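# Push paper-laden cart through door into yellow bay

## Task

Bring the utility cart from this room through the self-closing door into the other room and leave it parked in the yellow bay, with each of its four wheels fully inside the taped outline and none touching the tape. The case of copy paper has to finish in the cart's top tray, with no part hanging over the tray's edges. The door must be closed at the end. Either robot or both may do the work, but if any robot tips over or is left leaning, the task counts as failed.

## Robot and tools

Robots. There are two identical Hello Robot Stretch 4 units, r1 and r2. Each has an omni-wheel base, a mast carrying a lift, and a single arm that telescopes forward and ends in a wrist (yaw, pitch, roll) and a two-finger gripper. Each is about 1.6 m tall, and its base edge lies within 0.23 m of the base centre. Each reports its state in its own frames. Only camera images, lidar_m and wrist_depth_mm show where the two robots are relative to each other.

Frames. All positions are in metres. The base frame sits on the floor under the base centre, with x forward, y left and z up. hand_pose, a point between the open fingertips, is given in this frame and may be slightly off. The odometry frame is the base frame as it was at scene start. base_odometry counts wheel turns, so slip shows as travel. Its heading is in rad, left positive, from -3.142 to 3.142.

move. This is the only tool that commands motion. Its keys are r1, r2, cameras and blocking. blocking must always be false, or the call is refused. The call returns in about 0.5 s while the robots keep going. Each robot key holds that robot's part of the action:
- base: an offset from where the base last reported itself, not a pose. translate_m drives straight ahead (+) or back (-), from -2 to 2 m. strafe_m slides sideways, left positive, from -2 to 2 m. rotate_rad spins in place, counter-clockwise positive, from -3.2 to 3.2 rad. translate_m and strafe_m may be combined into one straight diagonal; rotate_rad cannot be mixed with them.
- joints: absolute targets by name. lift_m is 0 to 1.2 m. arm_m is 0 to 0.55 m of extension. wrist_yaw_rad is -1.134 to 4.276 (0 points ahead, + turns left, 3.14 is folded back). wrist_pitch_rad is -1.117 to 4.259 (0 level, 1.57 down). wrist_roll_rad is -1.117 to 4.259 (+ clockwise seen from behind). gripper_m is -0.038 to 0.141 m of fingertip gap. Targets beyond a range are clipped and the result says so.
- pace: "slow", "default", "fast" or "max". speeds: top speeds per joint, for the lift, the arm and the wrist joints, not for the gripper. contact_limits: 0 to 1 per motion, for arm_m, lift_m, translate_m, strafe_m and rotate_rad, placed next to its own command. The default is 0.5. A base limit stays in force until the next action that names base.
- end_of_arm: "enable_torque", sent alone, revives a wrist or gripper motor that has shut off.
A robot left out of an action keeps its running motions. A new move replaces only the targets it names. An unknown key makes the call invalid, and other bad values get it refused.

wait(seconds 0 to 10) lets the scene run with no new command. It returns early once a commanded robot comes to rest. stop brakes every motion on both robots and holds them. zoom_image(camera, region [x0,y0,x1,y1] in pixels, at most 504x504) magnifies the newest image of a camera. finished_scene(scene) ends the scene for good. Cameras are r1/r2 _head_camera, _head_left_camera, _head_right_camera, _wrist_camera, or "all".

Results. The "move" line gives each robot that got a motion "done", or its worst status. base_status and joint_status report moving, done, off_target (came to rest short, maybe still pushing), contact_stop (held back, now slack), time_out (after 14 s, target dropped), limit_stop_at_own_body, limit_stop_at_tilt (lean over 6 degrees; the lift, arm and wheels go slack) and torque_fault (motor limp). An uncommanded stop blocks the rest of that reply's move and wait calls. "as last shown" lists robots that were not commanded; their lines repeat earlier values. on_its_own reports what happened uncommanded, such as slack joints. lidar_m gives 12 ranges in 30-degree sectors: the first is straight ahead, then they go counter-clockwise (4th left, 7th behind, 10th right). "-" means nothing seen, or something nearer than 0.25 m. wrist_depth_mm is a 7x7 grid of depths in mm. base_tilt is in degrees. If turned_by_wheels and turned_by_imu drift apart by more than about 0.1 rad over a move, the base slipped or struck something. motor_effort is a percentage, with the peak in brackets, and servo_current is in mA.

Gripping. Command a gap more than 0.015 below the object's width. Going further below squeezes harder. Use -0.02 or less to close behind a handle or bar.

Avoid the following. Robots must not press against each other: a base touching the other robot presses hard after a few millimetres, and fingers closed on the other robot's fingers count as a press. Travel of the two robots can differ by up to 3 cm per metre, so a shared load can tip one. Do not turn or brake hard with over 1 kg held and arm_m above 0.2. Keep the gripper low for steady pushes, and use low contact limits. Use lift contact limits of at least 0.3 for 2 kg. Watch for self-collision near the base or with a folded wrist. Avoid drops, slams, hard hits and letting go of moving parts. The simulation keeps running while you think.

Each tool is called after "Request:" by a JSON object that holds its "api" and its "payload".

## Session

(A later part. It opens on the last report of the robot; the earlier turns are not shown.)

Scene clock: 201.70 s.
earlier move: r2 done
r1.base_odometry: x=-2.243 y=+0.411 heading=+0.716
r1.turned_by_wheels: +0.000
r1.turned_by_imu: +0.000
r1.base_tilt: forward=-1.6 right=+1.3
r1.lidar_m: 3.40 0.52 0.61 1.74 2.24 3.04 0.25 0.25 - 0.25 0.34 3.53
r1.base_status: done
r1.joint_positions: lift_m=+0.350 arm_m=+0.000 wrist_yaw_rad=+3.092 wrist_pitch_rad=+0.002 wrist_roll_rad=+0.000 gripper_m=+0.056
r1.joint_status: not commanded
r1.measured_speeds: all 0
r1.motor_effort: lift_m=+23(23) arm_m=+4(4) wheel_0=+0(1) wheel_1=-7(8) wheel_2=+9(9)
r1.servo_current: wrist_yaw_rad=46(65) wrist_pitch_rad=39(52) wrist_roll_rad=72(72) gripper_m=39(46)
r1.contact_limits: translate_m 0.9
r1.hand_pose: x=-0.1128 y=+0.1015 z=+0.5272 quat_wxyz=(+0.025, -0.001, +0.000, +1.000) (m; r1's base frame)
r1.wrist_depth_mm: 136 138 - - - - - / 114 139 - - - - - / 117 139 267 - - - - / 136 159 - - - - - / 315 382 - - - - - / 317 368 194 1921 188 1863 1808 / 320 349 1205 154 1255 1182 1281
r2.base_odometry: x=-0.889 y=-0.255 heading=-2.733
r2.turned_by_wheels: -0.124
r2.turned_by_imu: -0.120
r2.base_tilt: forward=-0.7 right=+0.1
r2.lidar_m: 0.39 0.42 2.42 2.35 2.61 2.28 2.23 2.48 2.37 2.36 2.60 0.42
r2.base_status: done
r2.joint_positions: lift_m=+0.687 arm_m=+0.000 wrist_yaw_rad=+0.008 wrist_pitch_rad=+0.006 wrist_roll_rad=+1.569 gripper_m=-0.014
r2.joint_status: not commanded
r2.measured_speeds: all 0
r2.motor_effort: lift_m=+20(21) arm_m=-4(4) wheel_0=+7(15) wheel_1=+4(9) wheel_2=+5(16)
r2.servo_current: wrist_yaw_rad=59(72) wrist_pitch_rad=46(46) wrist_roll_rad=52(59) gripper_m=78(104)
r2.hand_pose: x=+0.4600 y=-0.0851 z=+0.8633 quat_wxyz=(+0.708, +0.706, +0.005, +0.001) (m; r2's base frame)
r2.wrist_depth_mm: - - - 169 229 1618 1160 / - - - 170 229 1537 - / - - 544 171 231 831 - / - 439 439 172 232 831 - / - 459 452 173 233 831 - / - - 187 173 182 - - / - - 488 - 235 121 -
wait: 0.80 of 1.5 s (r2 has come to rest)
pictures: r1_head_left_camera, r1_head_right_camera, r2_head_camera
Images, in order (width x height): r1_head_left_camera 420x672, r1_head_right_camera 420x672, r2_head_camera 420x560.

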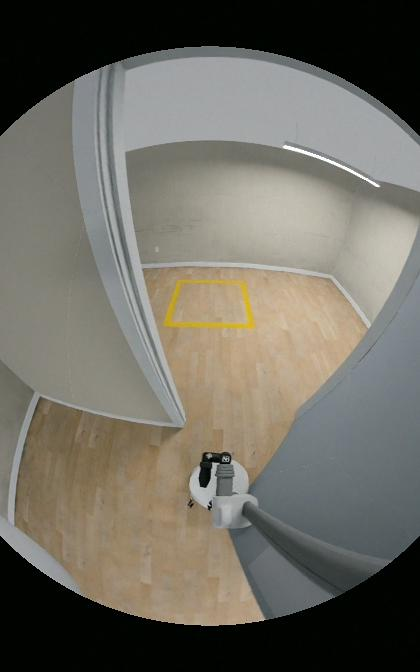

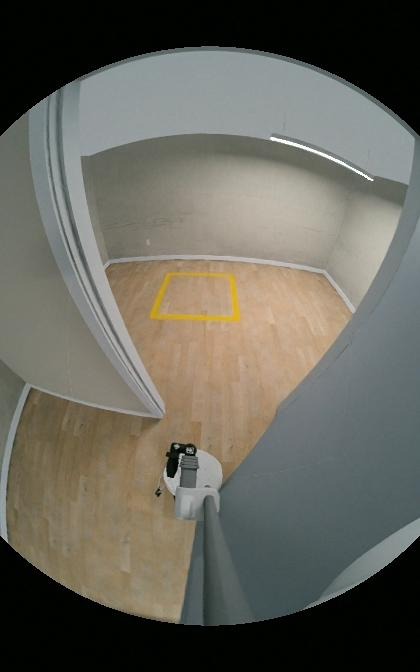

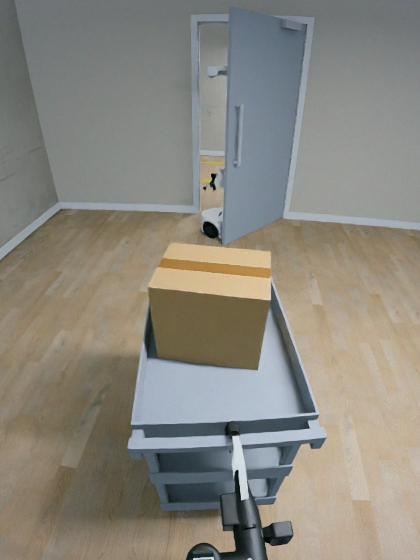

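Request:
{"api": "move", "payload": {"blocking": false, "r1": {"base":{"translate_m":-0.42,"strafe_m":-0.47},"pace":"slow","contact_limits":{"translate_m":0.9}}, "r2": {"base":{"strafe_m":0.2},"pace":"slow"}, "cameras": []}}

Request:
{"api": "wait", "payload": {"seconds": 3, "cameras": ["r2_head_camera"]}}

Request:
{"api": "move", "payload": {"blocking": false, "r2": {"base":{"rotate_rad":-0.23},"pace":"slow"}, "cameras": []}}

Request:
{"api": "wait", "payload": {"seconds": 2.5, "cameras": ["r1_head_left_camera","r1_head_right_camera","r2_head_camera","r2_wrist_camera"]}}

Scene clock: 210.33 s.
move: r1 moving; r2 moving
r1.base_odometry: x=-2.243 y=+0.399 heading=+0.716
r1.turned_by_wheels: +0.001
r1.turned_by_imu: +0.000
r1.base_tilt: forward=-1.5 right=+1.2
r1.lidar_m: 3.40 0.55 0.65 1.81 2.24 3.06 0.26 0.25 - 0.25 0.33 3.54
r1.base_status: translate_m moving; strafe_m moving
r1.joint_positions: lift_m=+0.350 arm_m=+0.000 wrist_yaw_rad=+3.092 wrist_pitch_rad=+0.002 wrist_roll_rad=+0.000 gripper_m=+0.056
r1.joint_status: not commanded
r1.measured_speeds: translate_m=-0.033 strafe_m=-0.038 rotate_rad=+0.000 lift_m=+0.000 arm_m=+0.000 wrist_yaw_rad=+0.000 wrist_pitch_rad=+0.000 wrist_roll_rad=+0.000
r1.motor_effort: lift_m=+23(23) arm_m=+4(4) wheel_0=+4(8) wheel_1=-13(14) wheel_2=+12(13)
r1.servo_current: wrist_yaw_rad=39(65) wrist_pitch_rad=39(52) wrist_roll_rad=26(59) gripper_m=39(46)
r1.contact_limits: translate_m 0.9
r1.hand_pose: x=-0.1128 y=+0.1015 z=+0.5272 quat_wxyz=(+0.025, -0.001, +0.000, +1.000) (m; r1's base frame)
r1.wrist_depth_mm: 136 139 - - - - - / 114 139 - - - - - / 117 140 273 - - - - / 137 159 - - - - - / 317 384 - - - - - / 317 373 193 1921 187 1863 1808 / 324 349 1205 153 1255 1160 1255
r2.base_odometry: x=-0.883 y=-0.268 heading=-2.734
r2.turned_by_wheels: +0.000
r2.turned_by_imu: +0.000
r2.base_tilt: forward=-0.7 right=+0.1
r2.lidar_m: 0.39 0.41 2.39 2.34 2.61 2.26 2.23 2.48 2.38 2.37 2.62 0.43
r2.base_status: strafe_m moving
r2.joint_positions: lift_m=+0.687 arm_m=+0.000 wrist_yaw_rad=+0.001 wrist_pitch_rad=+0.006 wrist_roll_rad=+1.569 gripper_m=-0.014
r2.joint_status: not commanded
r2.measured_speeds: translate_m=+0.001 strafe_m=+0.055 rotate_rad=-0.003 lift_m=+0.000 arm_m=+0.000 wrist_yaw_rad=-0.030 wrist_pitch_rad=+0.000 wrist_roll_rad=+0.000
r2.motor_effort: lift_m=+20(20) arm_m=-3(4) wheel_0=-8(10) wheel_1=+8(9) wheel_2=+0(3)
r2.servo_current: wrist_yaw_rad=52(59) wrist_pitch_rad=52(52) wrist_roll_rad=46(65) gripper_m=85(85)
r2.hand_pose: x=+0.4594 y=-0.0871 z=+0.8633 quat_wxyz=(+0.708, +0.706, +0.002, -0.002) (m; r2's base frame)
r2.wrist_depth_mm: - - - 172 233 1618 1118 / - - - 173 233 1576 - / - - 634 173 233 798 - / - 439 439 174 234 854 - / - 459 452 174 234 842 - / - - 187 174 182 - - / - - 484 - 235 121 -
pictures: none
No camera images: "cameras" was empty.

Scene clock: 212.97 s.
earlier move: r1 moving; r2 done
r1.base_odometry: x=-2.246 y=+0.147 heading=+0.716
r1.turned_by_wheels: +0.000
r1.turned_by_imu: -0.002
r1.base_tilt: forward=-1.6 right=+1.3
r1.lidar_m: 3.56 0.77 0.90 2.33 2.43 3.30 1.86 0.25 - 0.25 0.25 0.50
r1.base_status: translate_m moving; strafe_m moving
r1.joint_positions: lift_m=+0.350 arm_m=+0.000 wrist_yaw_rad=+3.092 wrist_pitch_rad=+0.002 wrist_roll_rad=+0.000 gripper_m=+0.056
r1.joint_status: not commanded
r1.measured_speeds: translate_m=-0.067 strafe_m=-0.077 rotate_rad=-0.002 lift_m=+0.000 arm_m=+0.000 wrist_yaw_rad=+0.000 wrist_pitch_rad=+0.000 wrist_roll_rad=+0.000
r1.motor_effort: lift_m=+23(23) arm_m=+4(4) wheel_0=+6(10) wheel_1=-12(14) wheel_2=+9(14)
r1.servo_current: wrist_yaw_rad=72(72) wrist_pitch_rad=33(52) wrist_roll_rad=39(65) gripper_m=39(52)
r1.contact_limits: translate_m 0.9
r1.hand_pose: x=-0.1128 y=+0.1015 z=+0.5272 quat_wxyz=(+0.025, -0.001, +0.000, +1.000) (m; r1's base frame)
r1.wrist_depth_mm: 136 138 - - - - - / 114 139 - - - - - / 117 140 267 - - - - / 137 159 - - - - - / 343 - - - - - - / 364 1983 194 1983 187 1863 1808 / 364 1229 1205 154 1255 1182 1308
r2.base_odometry: x=-0.809 y=-0.438 heading=-2.734
r2.turned_by_wheels: +0.000
r2.turned_by_imu: -0.001
r2.base_tilt: forward=-0.7 right=+0.1
r2.lidar_m: 0.42 0.50 2.20 2.15 2.44 2.22 2.19 2.42 2.57 2.56 2.83 0.41
r2.base_status: done
r2.joint_positions: lift_m=+0.687 arm_m=+0.000 wrist_yaw_rad=-0.006 wrist_pitch_rad=+0.006 wrist_roll_rad=+1.569 gripper_m=-0.014
r2.joint_status: not commanded
r2.measured_speeds: all 0
r2.motor_effort: lift_m=+20(21) arm_m=-4(4) wheel_0=-4(17) wheel_1=+4(9) wheel_2=+0(3)
r2.servo_current: wrist_yaw_rad=59(72) wrist_pitch_rad=46(59) wrist_roll_rad=46(65) gripper_m=85(85)
r2.hand_pose: x=+0.4587 y=-0.0892 z=+0.8633 quat_wxyz=(+0.708, +0.706, +0.000, -0.004) (m; r2's base frame)
r2.wrist_depth_mm: - - - 135 191 - - / - 459 402 141 199 750 - / - 413 410 148 208 - - / - 462 449 157 218 - - / - - 488 165 227 - - / - - 187 172 182 1708 - / - - - - - 1537 469
wait: 2.63 of 3 s (r2 has come to rest)
pictures: r2_head_camera
Images, in order (width x height): r2_head_camera 420x560.

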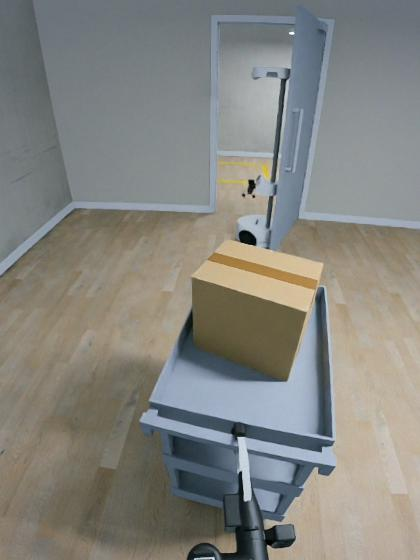

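Scene clock: 213.47 s.
earlier move: r1 moving
move: r2 moving
r1.base_odometry: x=-2.247 y=+0.097 heading=+0.716
r1.turned_by_wheels: +0.000
r1.turned_by_imu: +0.000
r1.base_tilt: forward=-1.5 right=+1.3
r1.lidar_m: 3.58 0.85 0.96 2.38 2.47 3.36 1.81 0.25 - 0.25 0.25 0.45
r1.base_status: translate_m moving; strafe_m moving
r1.joint_positions: lift_m=+0.350 arm_m=+0.000 wrist_yaw_rad=+3.092 wrist_pitch_rad=+0.002 wrist_roll_rad=+0.000 gripper_m=+0.056
r1.joint_status: not commanded
r1.measured_speeds: translate_m=-0.066 strafe_m=-0.075 rotate_rad=-0.003 lift_m=+0.000 arm_m=+0.000 wrist_yaw_rad=+0.000 wrist_pitch_rad=+0.000 wrist_roll_rad=+0.000
r1.motor_effort: lift_m=+23(23) arm_m=+4(4) wheel_0=+7(11) wheel_1=-12(12) wheel_2=+11(11)
r1.servo_current: wrist_yaw_rad=46(72) wrist_pitch_rad=46(52) wrist_roll_rad=65(72) gripper_m=46(46)
r1.contact_limits: translate_m 0.9
r1.hand_pose: x=-0.1128 y=+0.1015 z=+0.5272 quat_wxyz=(+0.025, -0.001, +0.000, +1.000) (m; r1's base frame)
r1.wrist_depth_mm: 136 139 - - - - - / 114 138 - - - - - / 117 139 266 - - - - / 137 159 1983 - - - - / - - - - - - - / 1756 1983 194 1983 188 1863 1808 / 1255 1205 1205 154 1281 1182 1281
r2.base_odometry: x=-0.810 y=-0.438 heading=-2.857
r2.turned_by_wheels: -0.124
r2.turned_by_imu: -0.120
r2.base_tilt: forward=-0.7 right=+0.1
r2.lidar_m: 0.41 0.45 2.26 2.15 2.26 2.29 2.19 2.31 2.66 2.56 2.70 0.41
r2.base_status: rotate_rad moving
r2.joint_positions: lift_m=+0.687 arm_m=+0.000 wrist_yaw_rad=+0.008 wrist_pitch_rad=+0.006 wrist_roll_rad=+1.569 gripper_m=-0.014
r2.joint_status: not commanded
r2.measured_speeds: translate_m=+0.002 strafe_m=-0.001 rotate_rad=-0.466 lift_m=+0.000 arm_m=+0.000 wrist_yaw_rad=+0.021 wrist_pitch_rad=+0.000 wrist_roll_rad=+0.000
r2.motor_effort: lift_m=+20(20) arm_m=-4(4) wheel_0=+11(16) wheel_1=+7(9) wheel_2=+14(14)
r2.servo_current: wrist_yaw_rad=59(65) wrist_pitch_rad=52(52) wrist_roll_rad=59(59) gripper_m=78(85)
r2.hand_pose: x=+0.4600 y=-0.0851 z=+0.8633 quat_wxyz=(+0.708, +0.706, +0.005, +0.001) (m; r2's base frame)
r2.wrist_depth_mm: - - - 148 206 1537 - / - - - 153 211 - - / - 415 410 157 217 820 - / - 442 439 163 224 831 - / - 484 469 169 230 - - / - - 187 173 182 - - / - - - - - 1464 492
pictures: none
No camera images: "cameras" was empty.

Scene clock: 214.20 s.
earlier move: r1 moving; r2 done
r1.base_odometry: x=-2.248 y=+0.023 heading=+0.716
r1.turned_by_wheels: +0.000
r1.turned_by_imu: -0.001
r1.base_tilt: forward=-1.6 right=+1.3
r1.lidar_m: 3.66 0.93 1.01 2.43 2.51 3.44 1.77 0.25 0.25 0.25 0.25 0.39
r1.base_status: translate_m moving; strafe_m moving
r1.joint_positions: lift_m=+0.350 arm_m=+0.000 wrist_yaw_rad=+3.092 wrist_pitch_rad=+0.002 wrist_roll_rad=+0.000 gripper_m=+0.056
r1.joint_status: not commanded
r1.measured_speeds: translate_m=-0.065 strafe_m=-0.074 rotate_rad=+0.001 lift_m=+0.000 arm_m=+0.000 wrist_yaw_rad=+0.000 wrist_pitch_rad=+0.000 wrist_roll_rad=+0.000
r1.motor_effort: lift_m=+23(23) arm_m=+4(4) wheel_0=+9(11) wheel_1=-9(15) wheel_2=+8(11)
r1.servo_current: wrist_yaw_rad=59(72) wrist_pitch_rad=46(52) wrist_roll_rad=39(72) gripper_m=39(46)
r1.contact_limits: translate_m 0.9
r1.hand_pose: x=-0.1128 y=+0.1015 z=+0.5272 quat_wxyz=(+0.025, -0.001, +0.000, +1.000) (m; r1's base frame)
r1.wrist_depth_mm: 136 139 - - - - - / 114 139 - - - - - / 117 140 267 - - - - / 137 159 - - - - - / - - - - - - - / 1983 - 194 1921 187 1863 1756 / 1397 1205 1182 153 1281 1182 1308
r2.base_odometry: x=-0.809 y=-0.438 heading=-2.962
r2.turned_by_wheels: -0.105
r2.turned_by_imu: -0.102
r2.base_tilt: forward=-0.7 right=+0.0
r2.lidar_m: 0.39 0.38 2.35 2.13 2.23 2.33 2.20 2.25 2.71 2.55 2.61 0.45
r2.base_status: done
r2.joint_positions: lift_m=+0.687 arm_m=+0.000 wrist_yaw_rad=+0.008 wrist_pitch_rad=+0.006 wrist_roll_rad=+1.569 gripper_m=-0.014
r2.joint_status: not commanded
r2.measured_speeds: all 0
r2.motor_effort: lift_m=+20(20) arm_m=-4(4) wheel_0=+9(16) wheel_1=+4(9) wheel_2=+7(15)
r2.servo_current: wrist_yaw_rad=59(65) wrist_pitch_rad=46(52) wrist_roll_rad=59(59) gripper_m=72(91)
r2.hand_pose: x=+0.4600 y=-0.0850 z=+0.8633 quat_wxyz=(+0.708, +0.706, +0.005, +0.001) (m; r2's base frame)
r2.wrist_depth_mm: - - - 175 236 1537 1160 / - - - 175 236 1661 544 / - - - 175 236 798 - / - 439 436 175 236 831 - / - 455 452 175 236 831 - / - 469 189 174 182 - - / - - 480 - 234 - -
wait: 0.73 of 2.5 s (r2 has come to rest)
pictures: r1_head_left_camera, r1_head_right_camera, r2_head_camera, r2_wrist_camera
Images, in order (width x height): r1_head_left_camera 420x672, r1_head_right_camera 420x672, r2_head_camera 420x560, r2_wrist_camera 616x392.

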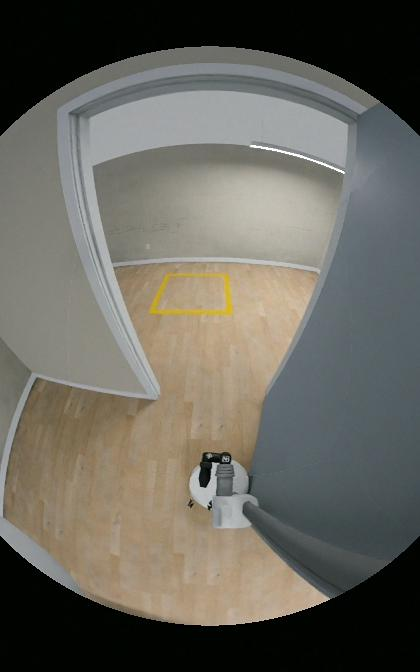

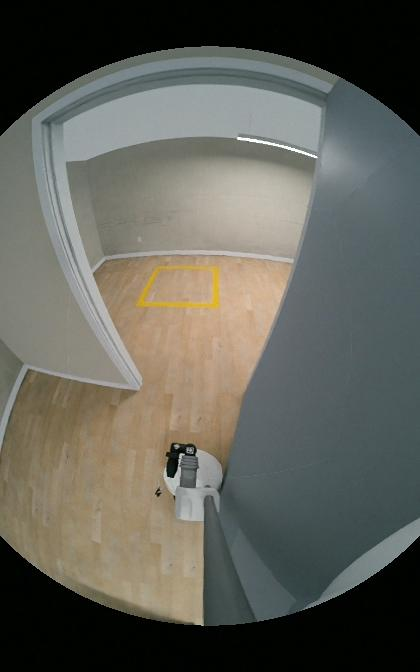

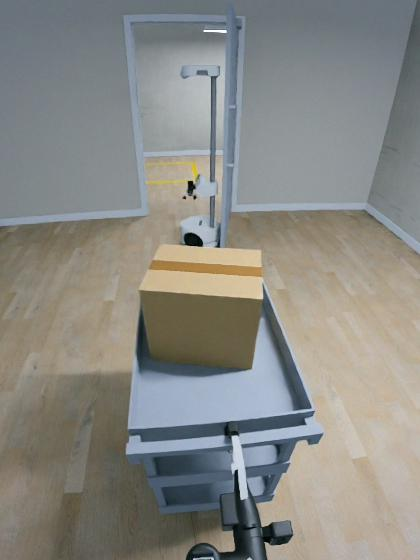

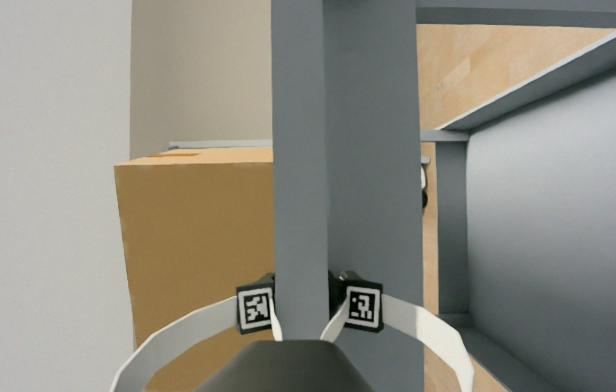

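Request:
{"api": "move", "payload": {"blocking": false, "r1": {"joints":{"arm_m":0.53}}, "r2": {"base":{"translate_m":-0.25},"pace":"slow"}, "cameras": []}}

Request:
{"api": "wait", "payload": {"seconds": 4, "cameras": ["r1_head_left_camera","r1_head_right_camera","r2_head_camera"]}}

Scene clock: 228.60 s.
earlier move: r1 done
move: r1 moving; r2 moving
r1.base_odometry: x=-2.251 y=-0.219 heading=+0.716
r1.turned_by_wheels: +0.000
r1.turned_by_imu: -0.003
r1.base_tilt: forward=-1.6 right=+1.2
r1.lidar_m: 0.78 1.17 1.26 2.59 2.71 1.69 1.62 4.72 - - 0.25 0.25
r1.base_status: done
r1.joint_positions: lift_m=+0.350 arm_m=+0.051 wrist_yaw_rad=+3.092 wrist_pitch_rad=+0.002 wrist_roll_rad=+0.000 gripper_m=+0.056
r1.joint_status: arm_m moving
r1.measured_speeds: translate_m=+0.000 strafe_m=+0.000 rotate_rad=+0.000 lift_m=+0.000 arm_m=+0.195 wrist_yaw_rad=+0.000 wrist_pitch_rad=+0.000 wrist_roll_rad=+0.000
r1.motor_effort: lift_m=+23(23) arm_m=+6(7) wheel_0=+6(7) wheel_1=-5(6) wheel_2=+3(3)
r1.servo_current: wrist_yaw_rad=52(65) wrist_pitch_rad=46(46) wrist_roll_rad=39(59) gripper_m=46(46)
r1.contact_limits: translate_m 0.9
r1.hand_pose: x=-0.0621 y=+0.1015 z=+0.5272 quat_wxyz=(+0.025, -0.001, +0.000, +1.000) (m; r1's base frame)
r1.wrist_depth_mm: - 185 - - - - - / - 163 - - - - - / 112 156 207 - - - - / 123 184 315 - - - - / 253 - - - - - - / 263 1921 195 1983 187 1863 1808 / 260 1229 1205 153 1281 1160 1281
r2.base_odometry: x=-0.797 y=-0.436 heading=-2.961
r2.turned_by_wheels: +0.001
r2.turned_by_imu: +0.002
r2.base_tilt: forward=-0.6 right=+0.1
r2.lidar_m: 0.39 0.41 2.34 2.16 2.20 2.32 2.18 2.26 2.73 2.56 2.61 0.43
r2.base_status: translate_m moving
r2.joint_positions: lift_m=+0.687 arm_m=+0.000 wrist_yaw_rad=+0.008 wrist_pitch_rad=+0.006 wrist_roll_rad=+1.569 gripper_m=-0.014
r2.joint_status: not commanded
r2.measured_speeds: translate_m=-0.048 strafe_m=-0.001 rotate_rad=+0.000 lift_m=+0.000 arm_m=+0.000 wrist_yaw_rad=+0.000 wrist_pitch_rad=+0.000 wrist_roll_rad=+0.000
r2.motor_effort: lift_m=+20(20) arm_m=-4(4) wheel_0=-2(5) wheel_1=-7(7) wheel_2=+15(15)
r2.servo_current: wrist_yaw_rad=59(65) wrist_pitch_rad=46(52) wrist_roll_rad=52(52) gripper_m=85(85)
r2.hand_pose: x=+0.4600 y=-0.0850 z=+0.8633 quat_wxyz=(+0.708, +0.706, +0.005, +0.001) (m; r2's base frame)
r2.wrist_depth_mm: - - - 176 237 1537 1138 / - - - 176 237 1661 - / - - - 175 236 809 - / - 436 433 175 236 842 - / - 459 452 174 235 831 - / - 473 186 174 182 - - / - - 477 - 235 - -
pictures: none
No camera images: "cameras" was empty.

Scene clock: 230.70 s.
earlier move: r1 done; r2 moving
r1.base_odometry: x=-2.251 y=-0.219 heading=+0.716
r1.turned_by_wheels: +0.000
r1.turned_by_imu: +0.000
r1.base_tilt: forward=-1.5 right=+1.2
r1.lidar_m: 0.78 1.13 1.23 2.60 2.70 1.90 1.83 4.74 - - 0.25 0.27
r1.base_status: done
r1.joint_positions: lift_m=+0.350 arm_m=+0.530 wrist_yaw_rad=+3.092 wrist_pitch_rad=+0.002 wrist_roll_rad=+0.000 gripper_m=+0.056
r1.joint_status: all done
r1.measured_speeds: all 0
r1.motor_effort: lift_m=+23(23) arm_m=+4(8) wheel_0=+6(7) wheel_1=-6(6) wheel_2=+2(3)
r1.servo_current: wrist_yaw_rad=39(65) wrist_pitch_rad=46(52) wrist_roll_rad=39(65) gripper_m=46(46)
r1.contact_limits: translate_m 0.9
r1.hand_pose: x=+0.4171 y=+0.1016 z=+0.5272 quat_wxyz=(+0.025, -0.001, +0.000, +1.000) (m; r1's base frame)
r1.wrist_depth_mm: 111 691 - - - - - / 111 683 - - - - - / 111 201 668 - - - - / - 262 750 - - - - / 484 - - - - - - / 480 1618 193 1921 187 1863 1808 / 477 163 778 153 1281 1160 1308
r2.base_odometry: x=-0.603 y=-0.401 heading=-2.962
r2.turned_by_wheels: -0.001
r2.turned_by_imu: +0.000
r2.base_tilt: forward=-0.7 right=+0.1
r2.lidar_m: 0.40 0.42 2.32 2.13 2.19 2.12 2.00 2.05 2.67 2.55 2.63 0.43
r2.base_status: translate_m moving
r2.joint_positions: lift_m=+0.687 arm_m=+0.000 wrist_yaw_rad=+0.008 wrist_pitch_rad=+0.006 wrist_roll_rad=+1.569 gripper_m=-0.014
r2.joint_status: not commanded
r2.measured_speeds: translate_m=-0.092 strafe_m=+0.001 rotate_rad=-0.001 lift_m=+0.000 arm_m=+0.000 wrist_yaw_rad=-0.009 wrist_pitch_rad=+0.000 wrist_roll_rad=+0.000
r2.motor_effort: lift_m=+21(21) arm_m=-4(4) wheel_0=-8(9) wheel_1=-4(8) wheel_2=+9(16)
r2.servo_current: wrist_yaw_rad=52(72) wrist_pitch_rad=46(52) wrist_roll_rad=52(65) gripper_m=78(85)
r2.hand_pose: x=+0.4600 y=-0.0852 z=+0.8633 quat_wxyz=(+0.708, +0.706, +0.005, +0.001) (m; r2's base frame)
r2.wrist_depth_mm: - - - 176 237 1499 1160 / - - - 176 236 1661 - / - - - 175 236 820 - / - 439 439 175 236 831 - / - 452 449 174 235 842 - / - 473 188 174 182 - - / - - 477 - - - -
wait: 2.10 of 4 s (r1 has come to rest)
pictures: r1_head_left_camera, r1_head_right_camera, r2_head_camera
Images, in order (width x height): r1_head_left_camera 420x672, r1_head_right_camera 420x672, r2_head_camera 420x560.

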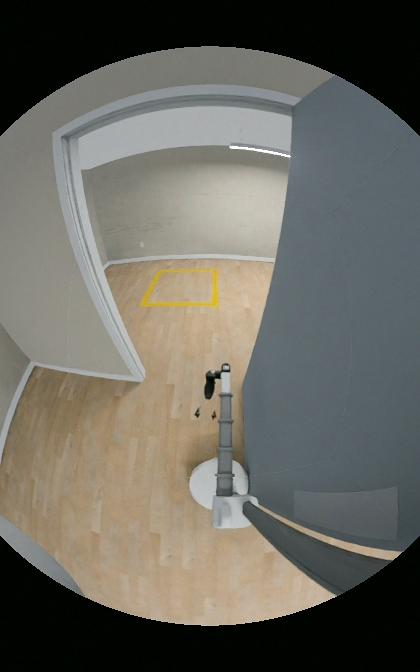

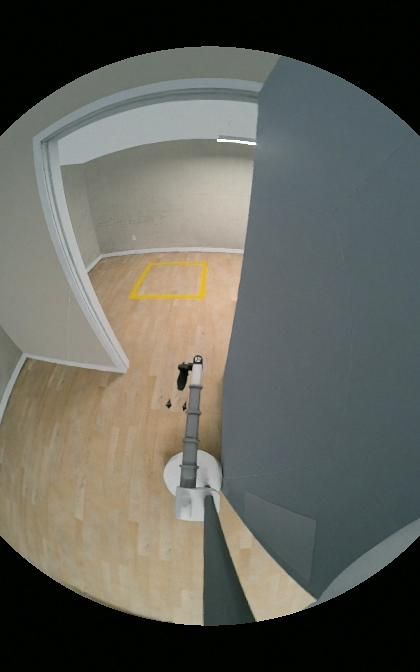

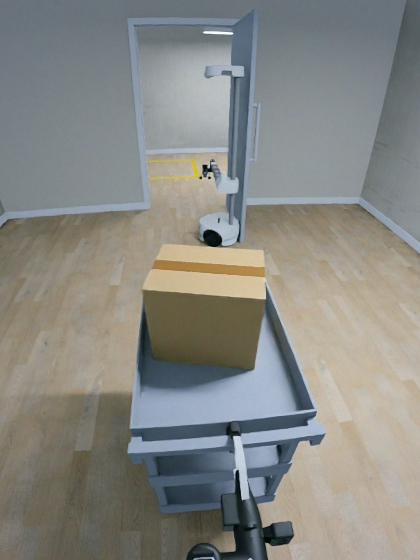

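Request:
{"api": "move", "payload": {"blocking": false, "r1": {"base":{"translate_m":-0.6,"strafe_m":-0.15},"pace":"slow","contact_limits":{"translate_m":0.9}}, "cameras": []}}

Request:
{"api": "wait", "payload": {"seconds": 3, "cameras": ["r1_head_left_camera"]}}

Request:
{"api": "wait", "payload": {"seconds": 5, "cameras": ["r1_head_left_camera","r1_head_right_camera","r2_head_camera","r1_head_camera"]}}

Scene clock: 239.47 s.
earlier move: r2 done
move: r1 moving
r1.base_odometry: x=-2.258 y=-0.229 heading=+0.716
r1.turned_by_wheels: +0.000
r1.turned_by_imu: +0.000
r1.base_tilt: forward=-1.6 right=+1.3
r1.lidar_m: 0.76 1.15 1.26 2.61 2.70 1.95 1.85 4.35 - - 0.25 0.25
r1.base_status: translate_m moving; strafe_m moving
r1.joint_positions: lift_m=+0.350 arm_m=+0.530 wrist_yaw_rad=+3.092 wrist_pitch_rad=+0.002 wrist_roll_rad=+0.000 gripper_m=+0.056
r1.joint_status: not commanded
r1.measured_speeds: translate_m=-0.049 strafe_m=-0.012 rotate_rad=+0.002 lift_m=+0.000 arm_m=+0.000 wrist_yaw_rad=+0.000 wrist_pitch_rad=+0.000 wrist_roll_rad=+0.000
r1.motor_effort: lift_m=+23(23) arm_m=+4(4) wheel_0=+2(7) wheel_1=-10(10) wheel_2=+8(8)
r1.servo_current: wrist_yaw_rad=52(65) wrist_pitch_rad=39(52) wrist_roll_rad=39(52) gripper_m=46(46)
r1.contact_limits: translate_m 0.9
r1.hand_pose: x=+0.4171 y=+0.1016 z=+0.5272 quat_wxyz=(+0.025, -0.001, +0.000, +1.000) (m; r1's base frame)
r1.wrist_depth_mm: 111 676 - - - - - / 111 683 - - - - - / 111 201 661 - - - - / - 260 732 - - - - / 484 - - - - - - / 480 1576 193 1863 188 1863 1756 / 477 163 788 153 1229 1182 1281
r2.base_odometry: x=-0.564 y=-0.393 heading=-2.962
r2.turned_by_wheels: +0.000
r2.turned_by_imu: +0.000
r2.base_tilt: forward=-0.7 right=+0.1
r2.lidar_m: 0.39 0.42 2.29 2.14 2.21 2.09 1.94 1.98 2.62 2.57 2.62 0.45
r2.base_status: done
r2.joint_positions: lift_m=+0.687 arm_m=+0.000 wrist_yaw_rad=+0.006 wrist_pitch_rad=+0.006 wrist_roll_rad=+1.569 gripper_m=-0.014
r2.joint_status: not commanded
r2.measured_speeds: all 0
r2.motor_effort: lift_m=+20(20) arm_m=-4(4) wheel_0=-4(4) wheel_1=-4(4) wheel_2=+6(6)
r2.servo_current: wrist_yaw_rad=52(59) wrist_pitch_rad=46(52) wrist_roll_rad=52(59) gripper_m=85(91)
r2.hand_pose: x=+0.4599 y=-0.0856 z=+0.8633 quat_wxyz=(+0.708, +0.706, +0.004, +0.000) (m; r2's base frame)
r2.wrist_depth_mm: - - - 176 236 1537 1160 / - - - 175 236 1618 - / - - - 176 236 809 - / - 436 436 175 236 842 - / - 455 449 174 234 842 - / - 469 188 174 182 - - / - - 480 - 234 - -
pictures: none
No camera images: "cameras" was empty.

Scene clock: 242.47 s.
earlier move: r1 moving
r1.base_odometry: x=-2.424 y=-0.466 heading=+0.716
r1.turned_by_wheels: +0.000
r1.turned_by_imu: -0.001
r1.base_tilt: forward=-1.6 right=+1.3
r1.lidar_m: 0.41 1.42 1.65 2.66 2.77 1.64 1.59 2.98 2.13 2.02 1.71 0.25
r1.base_status: translate_m moving; strafe_m moving
r1.joint_positions: lift_m=+0.350 arm_m=+0.530 wrist_yaw_rad=+3.092 wrist_pitch_rad=+0.002 wrist_roll_rad=+0.000 gripper_m=+0.056
r1.joint_status: not commanded
r1.measured_speeds: translate_m=-0.099 strafe_m=-0.024 rotate_rad=+0.002 lift_m=+0.000 arm_m=+0.000 wrist_yaw_rad=+0.000 wrist_pitch_rad=+0.000 wrist_roll_rad=+0.000
r1.motor_effort: lift_m=+23(23) arm_m=+4(4) wheel_0=+1(7) wheel_1=-5(10) wheel_2=+4(11)
r1.servo_current: wrist_yaw_rad=52(65) wrist_pitch_rad=39(52) wrist_roll_rad=39(65) gripper_m=33(46)
r1.contact_limits: translate_m 0.9
r1.hand_pose: x=+0.4171 y=+0.1016 z=+0.5272 quat_wxyz=(+0.025, -0.001, +0.000, +1.000) (m; r1's base frame)
r1.wrist_depth_mm: 111 - - - - - - / 110 676 - - - - - / 112 190 345 - - - - / - 262 661 - - - - / 351 - - - - - - / 349 691 194 1983 187 1863 1808 / 329 413 778 154 1281 1205 1281
r2.base_odometry: x=-0.564 y=-0.393 heading=-2.962
r2.turned_by_wheels: +0.000
r2.turned_by_imu: +0.000
r2.base_tilt: forward=-0.7 right=+0.1
r2.lidar_m: 0.36 0.40 2.32 2.13 2.19 2.09 1.95 2.01 2.59 2.56 2.65 0.44
r2.base_status: done
r2.joint_positions: lift_m=+0.687 arm_m=+0.000 wrist_yaw_rad=+0.006 wrist_pitch_rad=+0.006 wrist_roll_rad=+1.569 gripper_m=-0.014
r2.joint_status: not commanded
r2.measured_speeds: all 0
r2.motor_effort: lift_m=+20(21) arm_m=-4(4) wheel_0=-3(4) wheel_1=-4(4) wheel_2=+6(6)
r2.servo_current: wrist_yaw_rad=65(65) wrist_pitch_rad=46(52) wrist_roll_rad=46(59) gripper_m=78(91)
r2.hand_pose: x=+0.4599 y=-0.0856 z=+0.8633 quat_wxyz=(+0.708, +0.706, +0.004, +0.000) (m; r2's base frame)
r2.wrist_depth_mm: - - - 176 237 1576 1138 / - - - 176 236 1661 - / - - - 176 236 820 - / - 436 436 175 236 831 - / - 455 449 174 235 831 - / - 469 188 174 181 - - / - - 477 - 234 - -
wait: 3.00 s; no rest
pictures: r1_head_left_camera
Images, in order (width x height): r1_head_left_camera 420x672.

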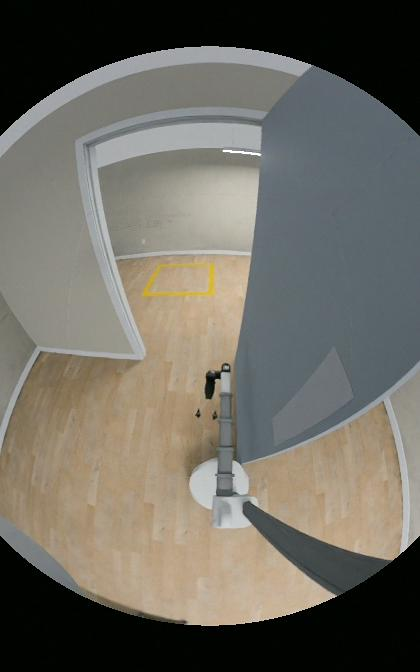

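Scene clock: 246.40 s.
earlier move: r1 done
r1.base_odometry: x=-2.605 y=-0.726 heading=+0.717
r1.turned_by_wheels: +0.001
r1.turned_by_imu: +0.009
r1.base_tilt: forward=-1.5 right=+1.2
r1.lidar_m: 0.45 1.73 2.08 2.75 2.85 1.31 1.30 2.88 2.07 1.97 2.03 0.56
r1.base_status: done
r1.joint_positions: lift_m=+0.350 arm_m=+0.530 wrist_yaw_rad=+3.092 wrist_pitch_rad=+0.002 wrist_roll_rad=+0.000 gripper_m=+0.056
r1.joint_status: not commanded
r1.measured_speeds: all 0
r1.motor_effort: lift_m=+22(23) arm_m=-3(4) wheel_0=+5(12) wheel_1=-1(13) wheel_2=+9(16)
r1.servo_current: wrist_yaw_rad=52(78) wrist_pitch_rad=39(52) wrist_roll_rad=52(65) gripper_m=39(46)
r1.contact_limits: translate_m 0.9
r1.hand_pose: x=+0.4172 y=+0.1016 z=+0.5273 quat_wxyz=(+0.025, -0.001, +0.000, +1.000) (m; r1's base frame)
r1.wrist_depth_mm: - - - - - - - / - 676 - - - - - / 132 198 397 - - - - / 154 243 654 - - - - / - - - - - - - / 1983 1921 194 1921 187 1863 1808 / 1336 1205 778 153 1308 1205 1281
r2.base_odometry: x=-0.564 y=-0.393 heading=-2.962
r2.turned_by_wheels: +0.000
r2.turned_by_imu: +0.001
r2.base_tilt: forward=-0.6 right=+0.1
r2.lidar_m: 0.39 0.41 2.33 2.13 2.21 2.08 1.95 2.01 2.62 2.57 2.65 0.43
r2.base_status: done
r2.joint_positions: lift_m=+0.687 arm_m=+0.000 wrist_yaw_rad=+0.006 wrist_pitch_rad=+0.006 wrist_roll_rad=+1.569 gripper_m=-0.014
r2.joint_status: not commanded
r2.measured_speeds: all 0
r2.motor_effort: lift_m=+20(21) arm_m=-4(4) wheel_0=-3(4) wheel_1=-4(4) wheel_2=+6(6)
r2.servo_current: wrist_yaw_rad=52(65) wrist_pitch_rad=39(52) wrist_roll_rad=46(59) gripper_m=85(91)
r2.hand_pose: x=+0.4599 y=-0.0856 z=+0.8633 quat_wxyz=(+0.708, +0.706, +0.004, +0.000) (m; r2's base frame)
r2.wrist_depth_mm: - - - 176 237 1537 1160 / - - - 176 236 1618 - / - - - 176 236 809 - / - 436 436 175 235 831 - / - 459 449 174 235 842 - / - 473 187 174 181 - - / - - 477 - 235 - -
wait: 3.93 of 5 s (r1 has come to rest)
pictures: r1_head_camera, r1_head_left_camera, r1_head_right_camera, r2_head_camera
Images, in order (width x height): r1_head_camera 420x560, r1_head_left_camera 420x672, r1_head_right_camera 420x672, r2_head_camera 420x560.

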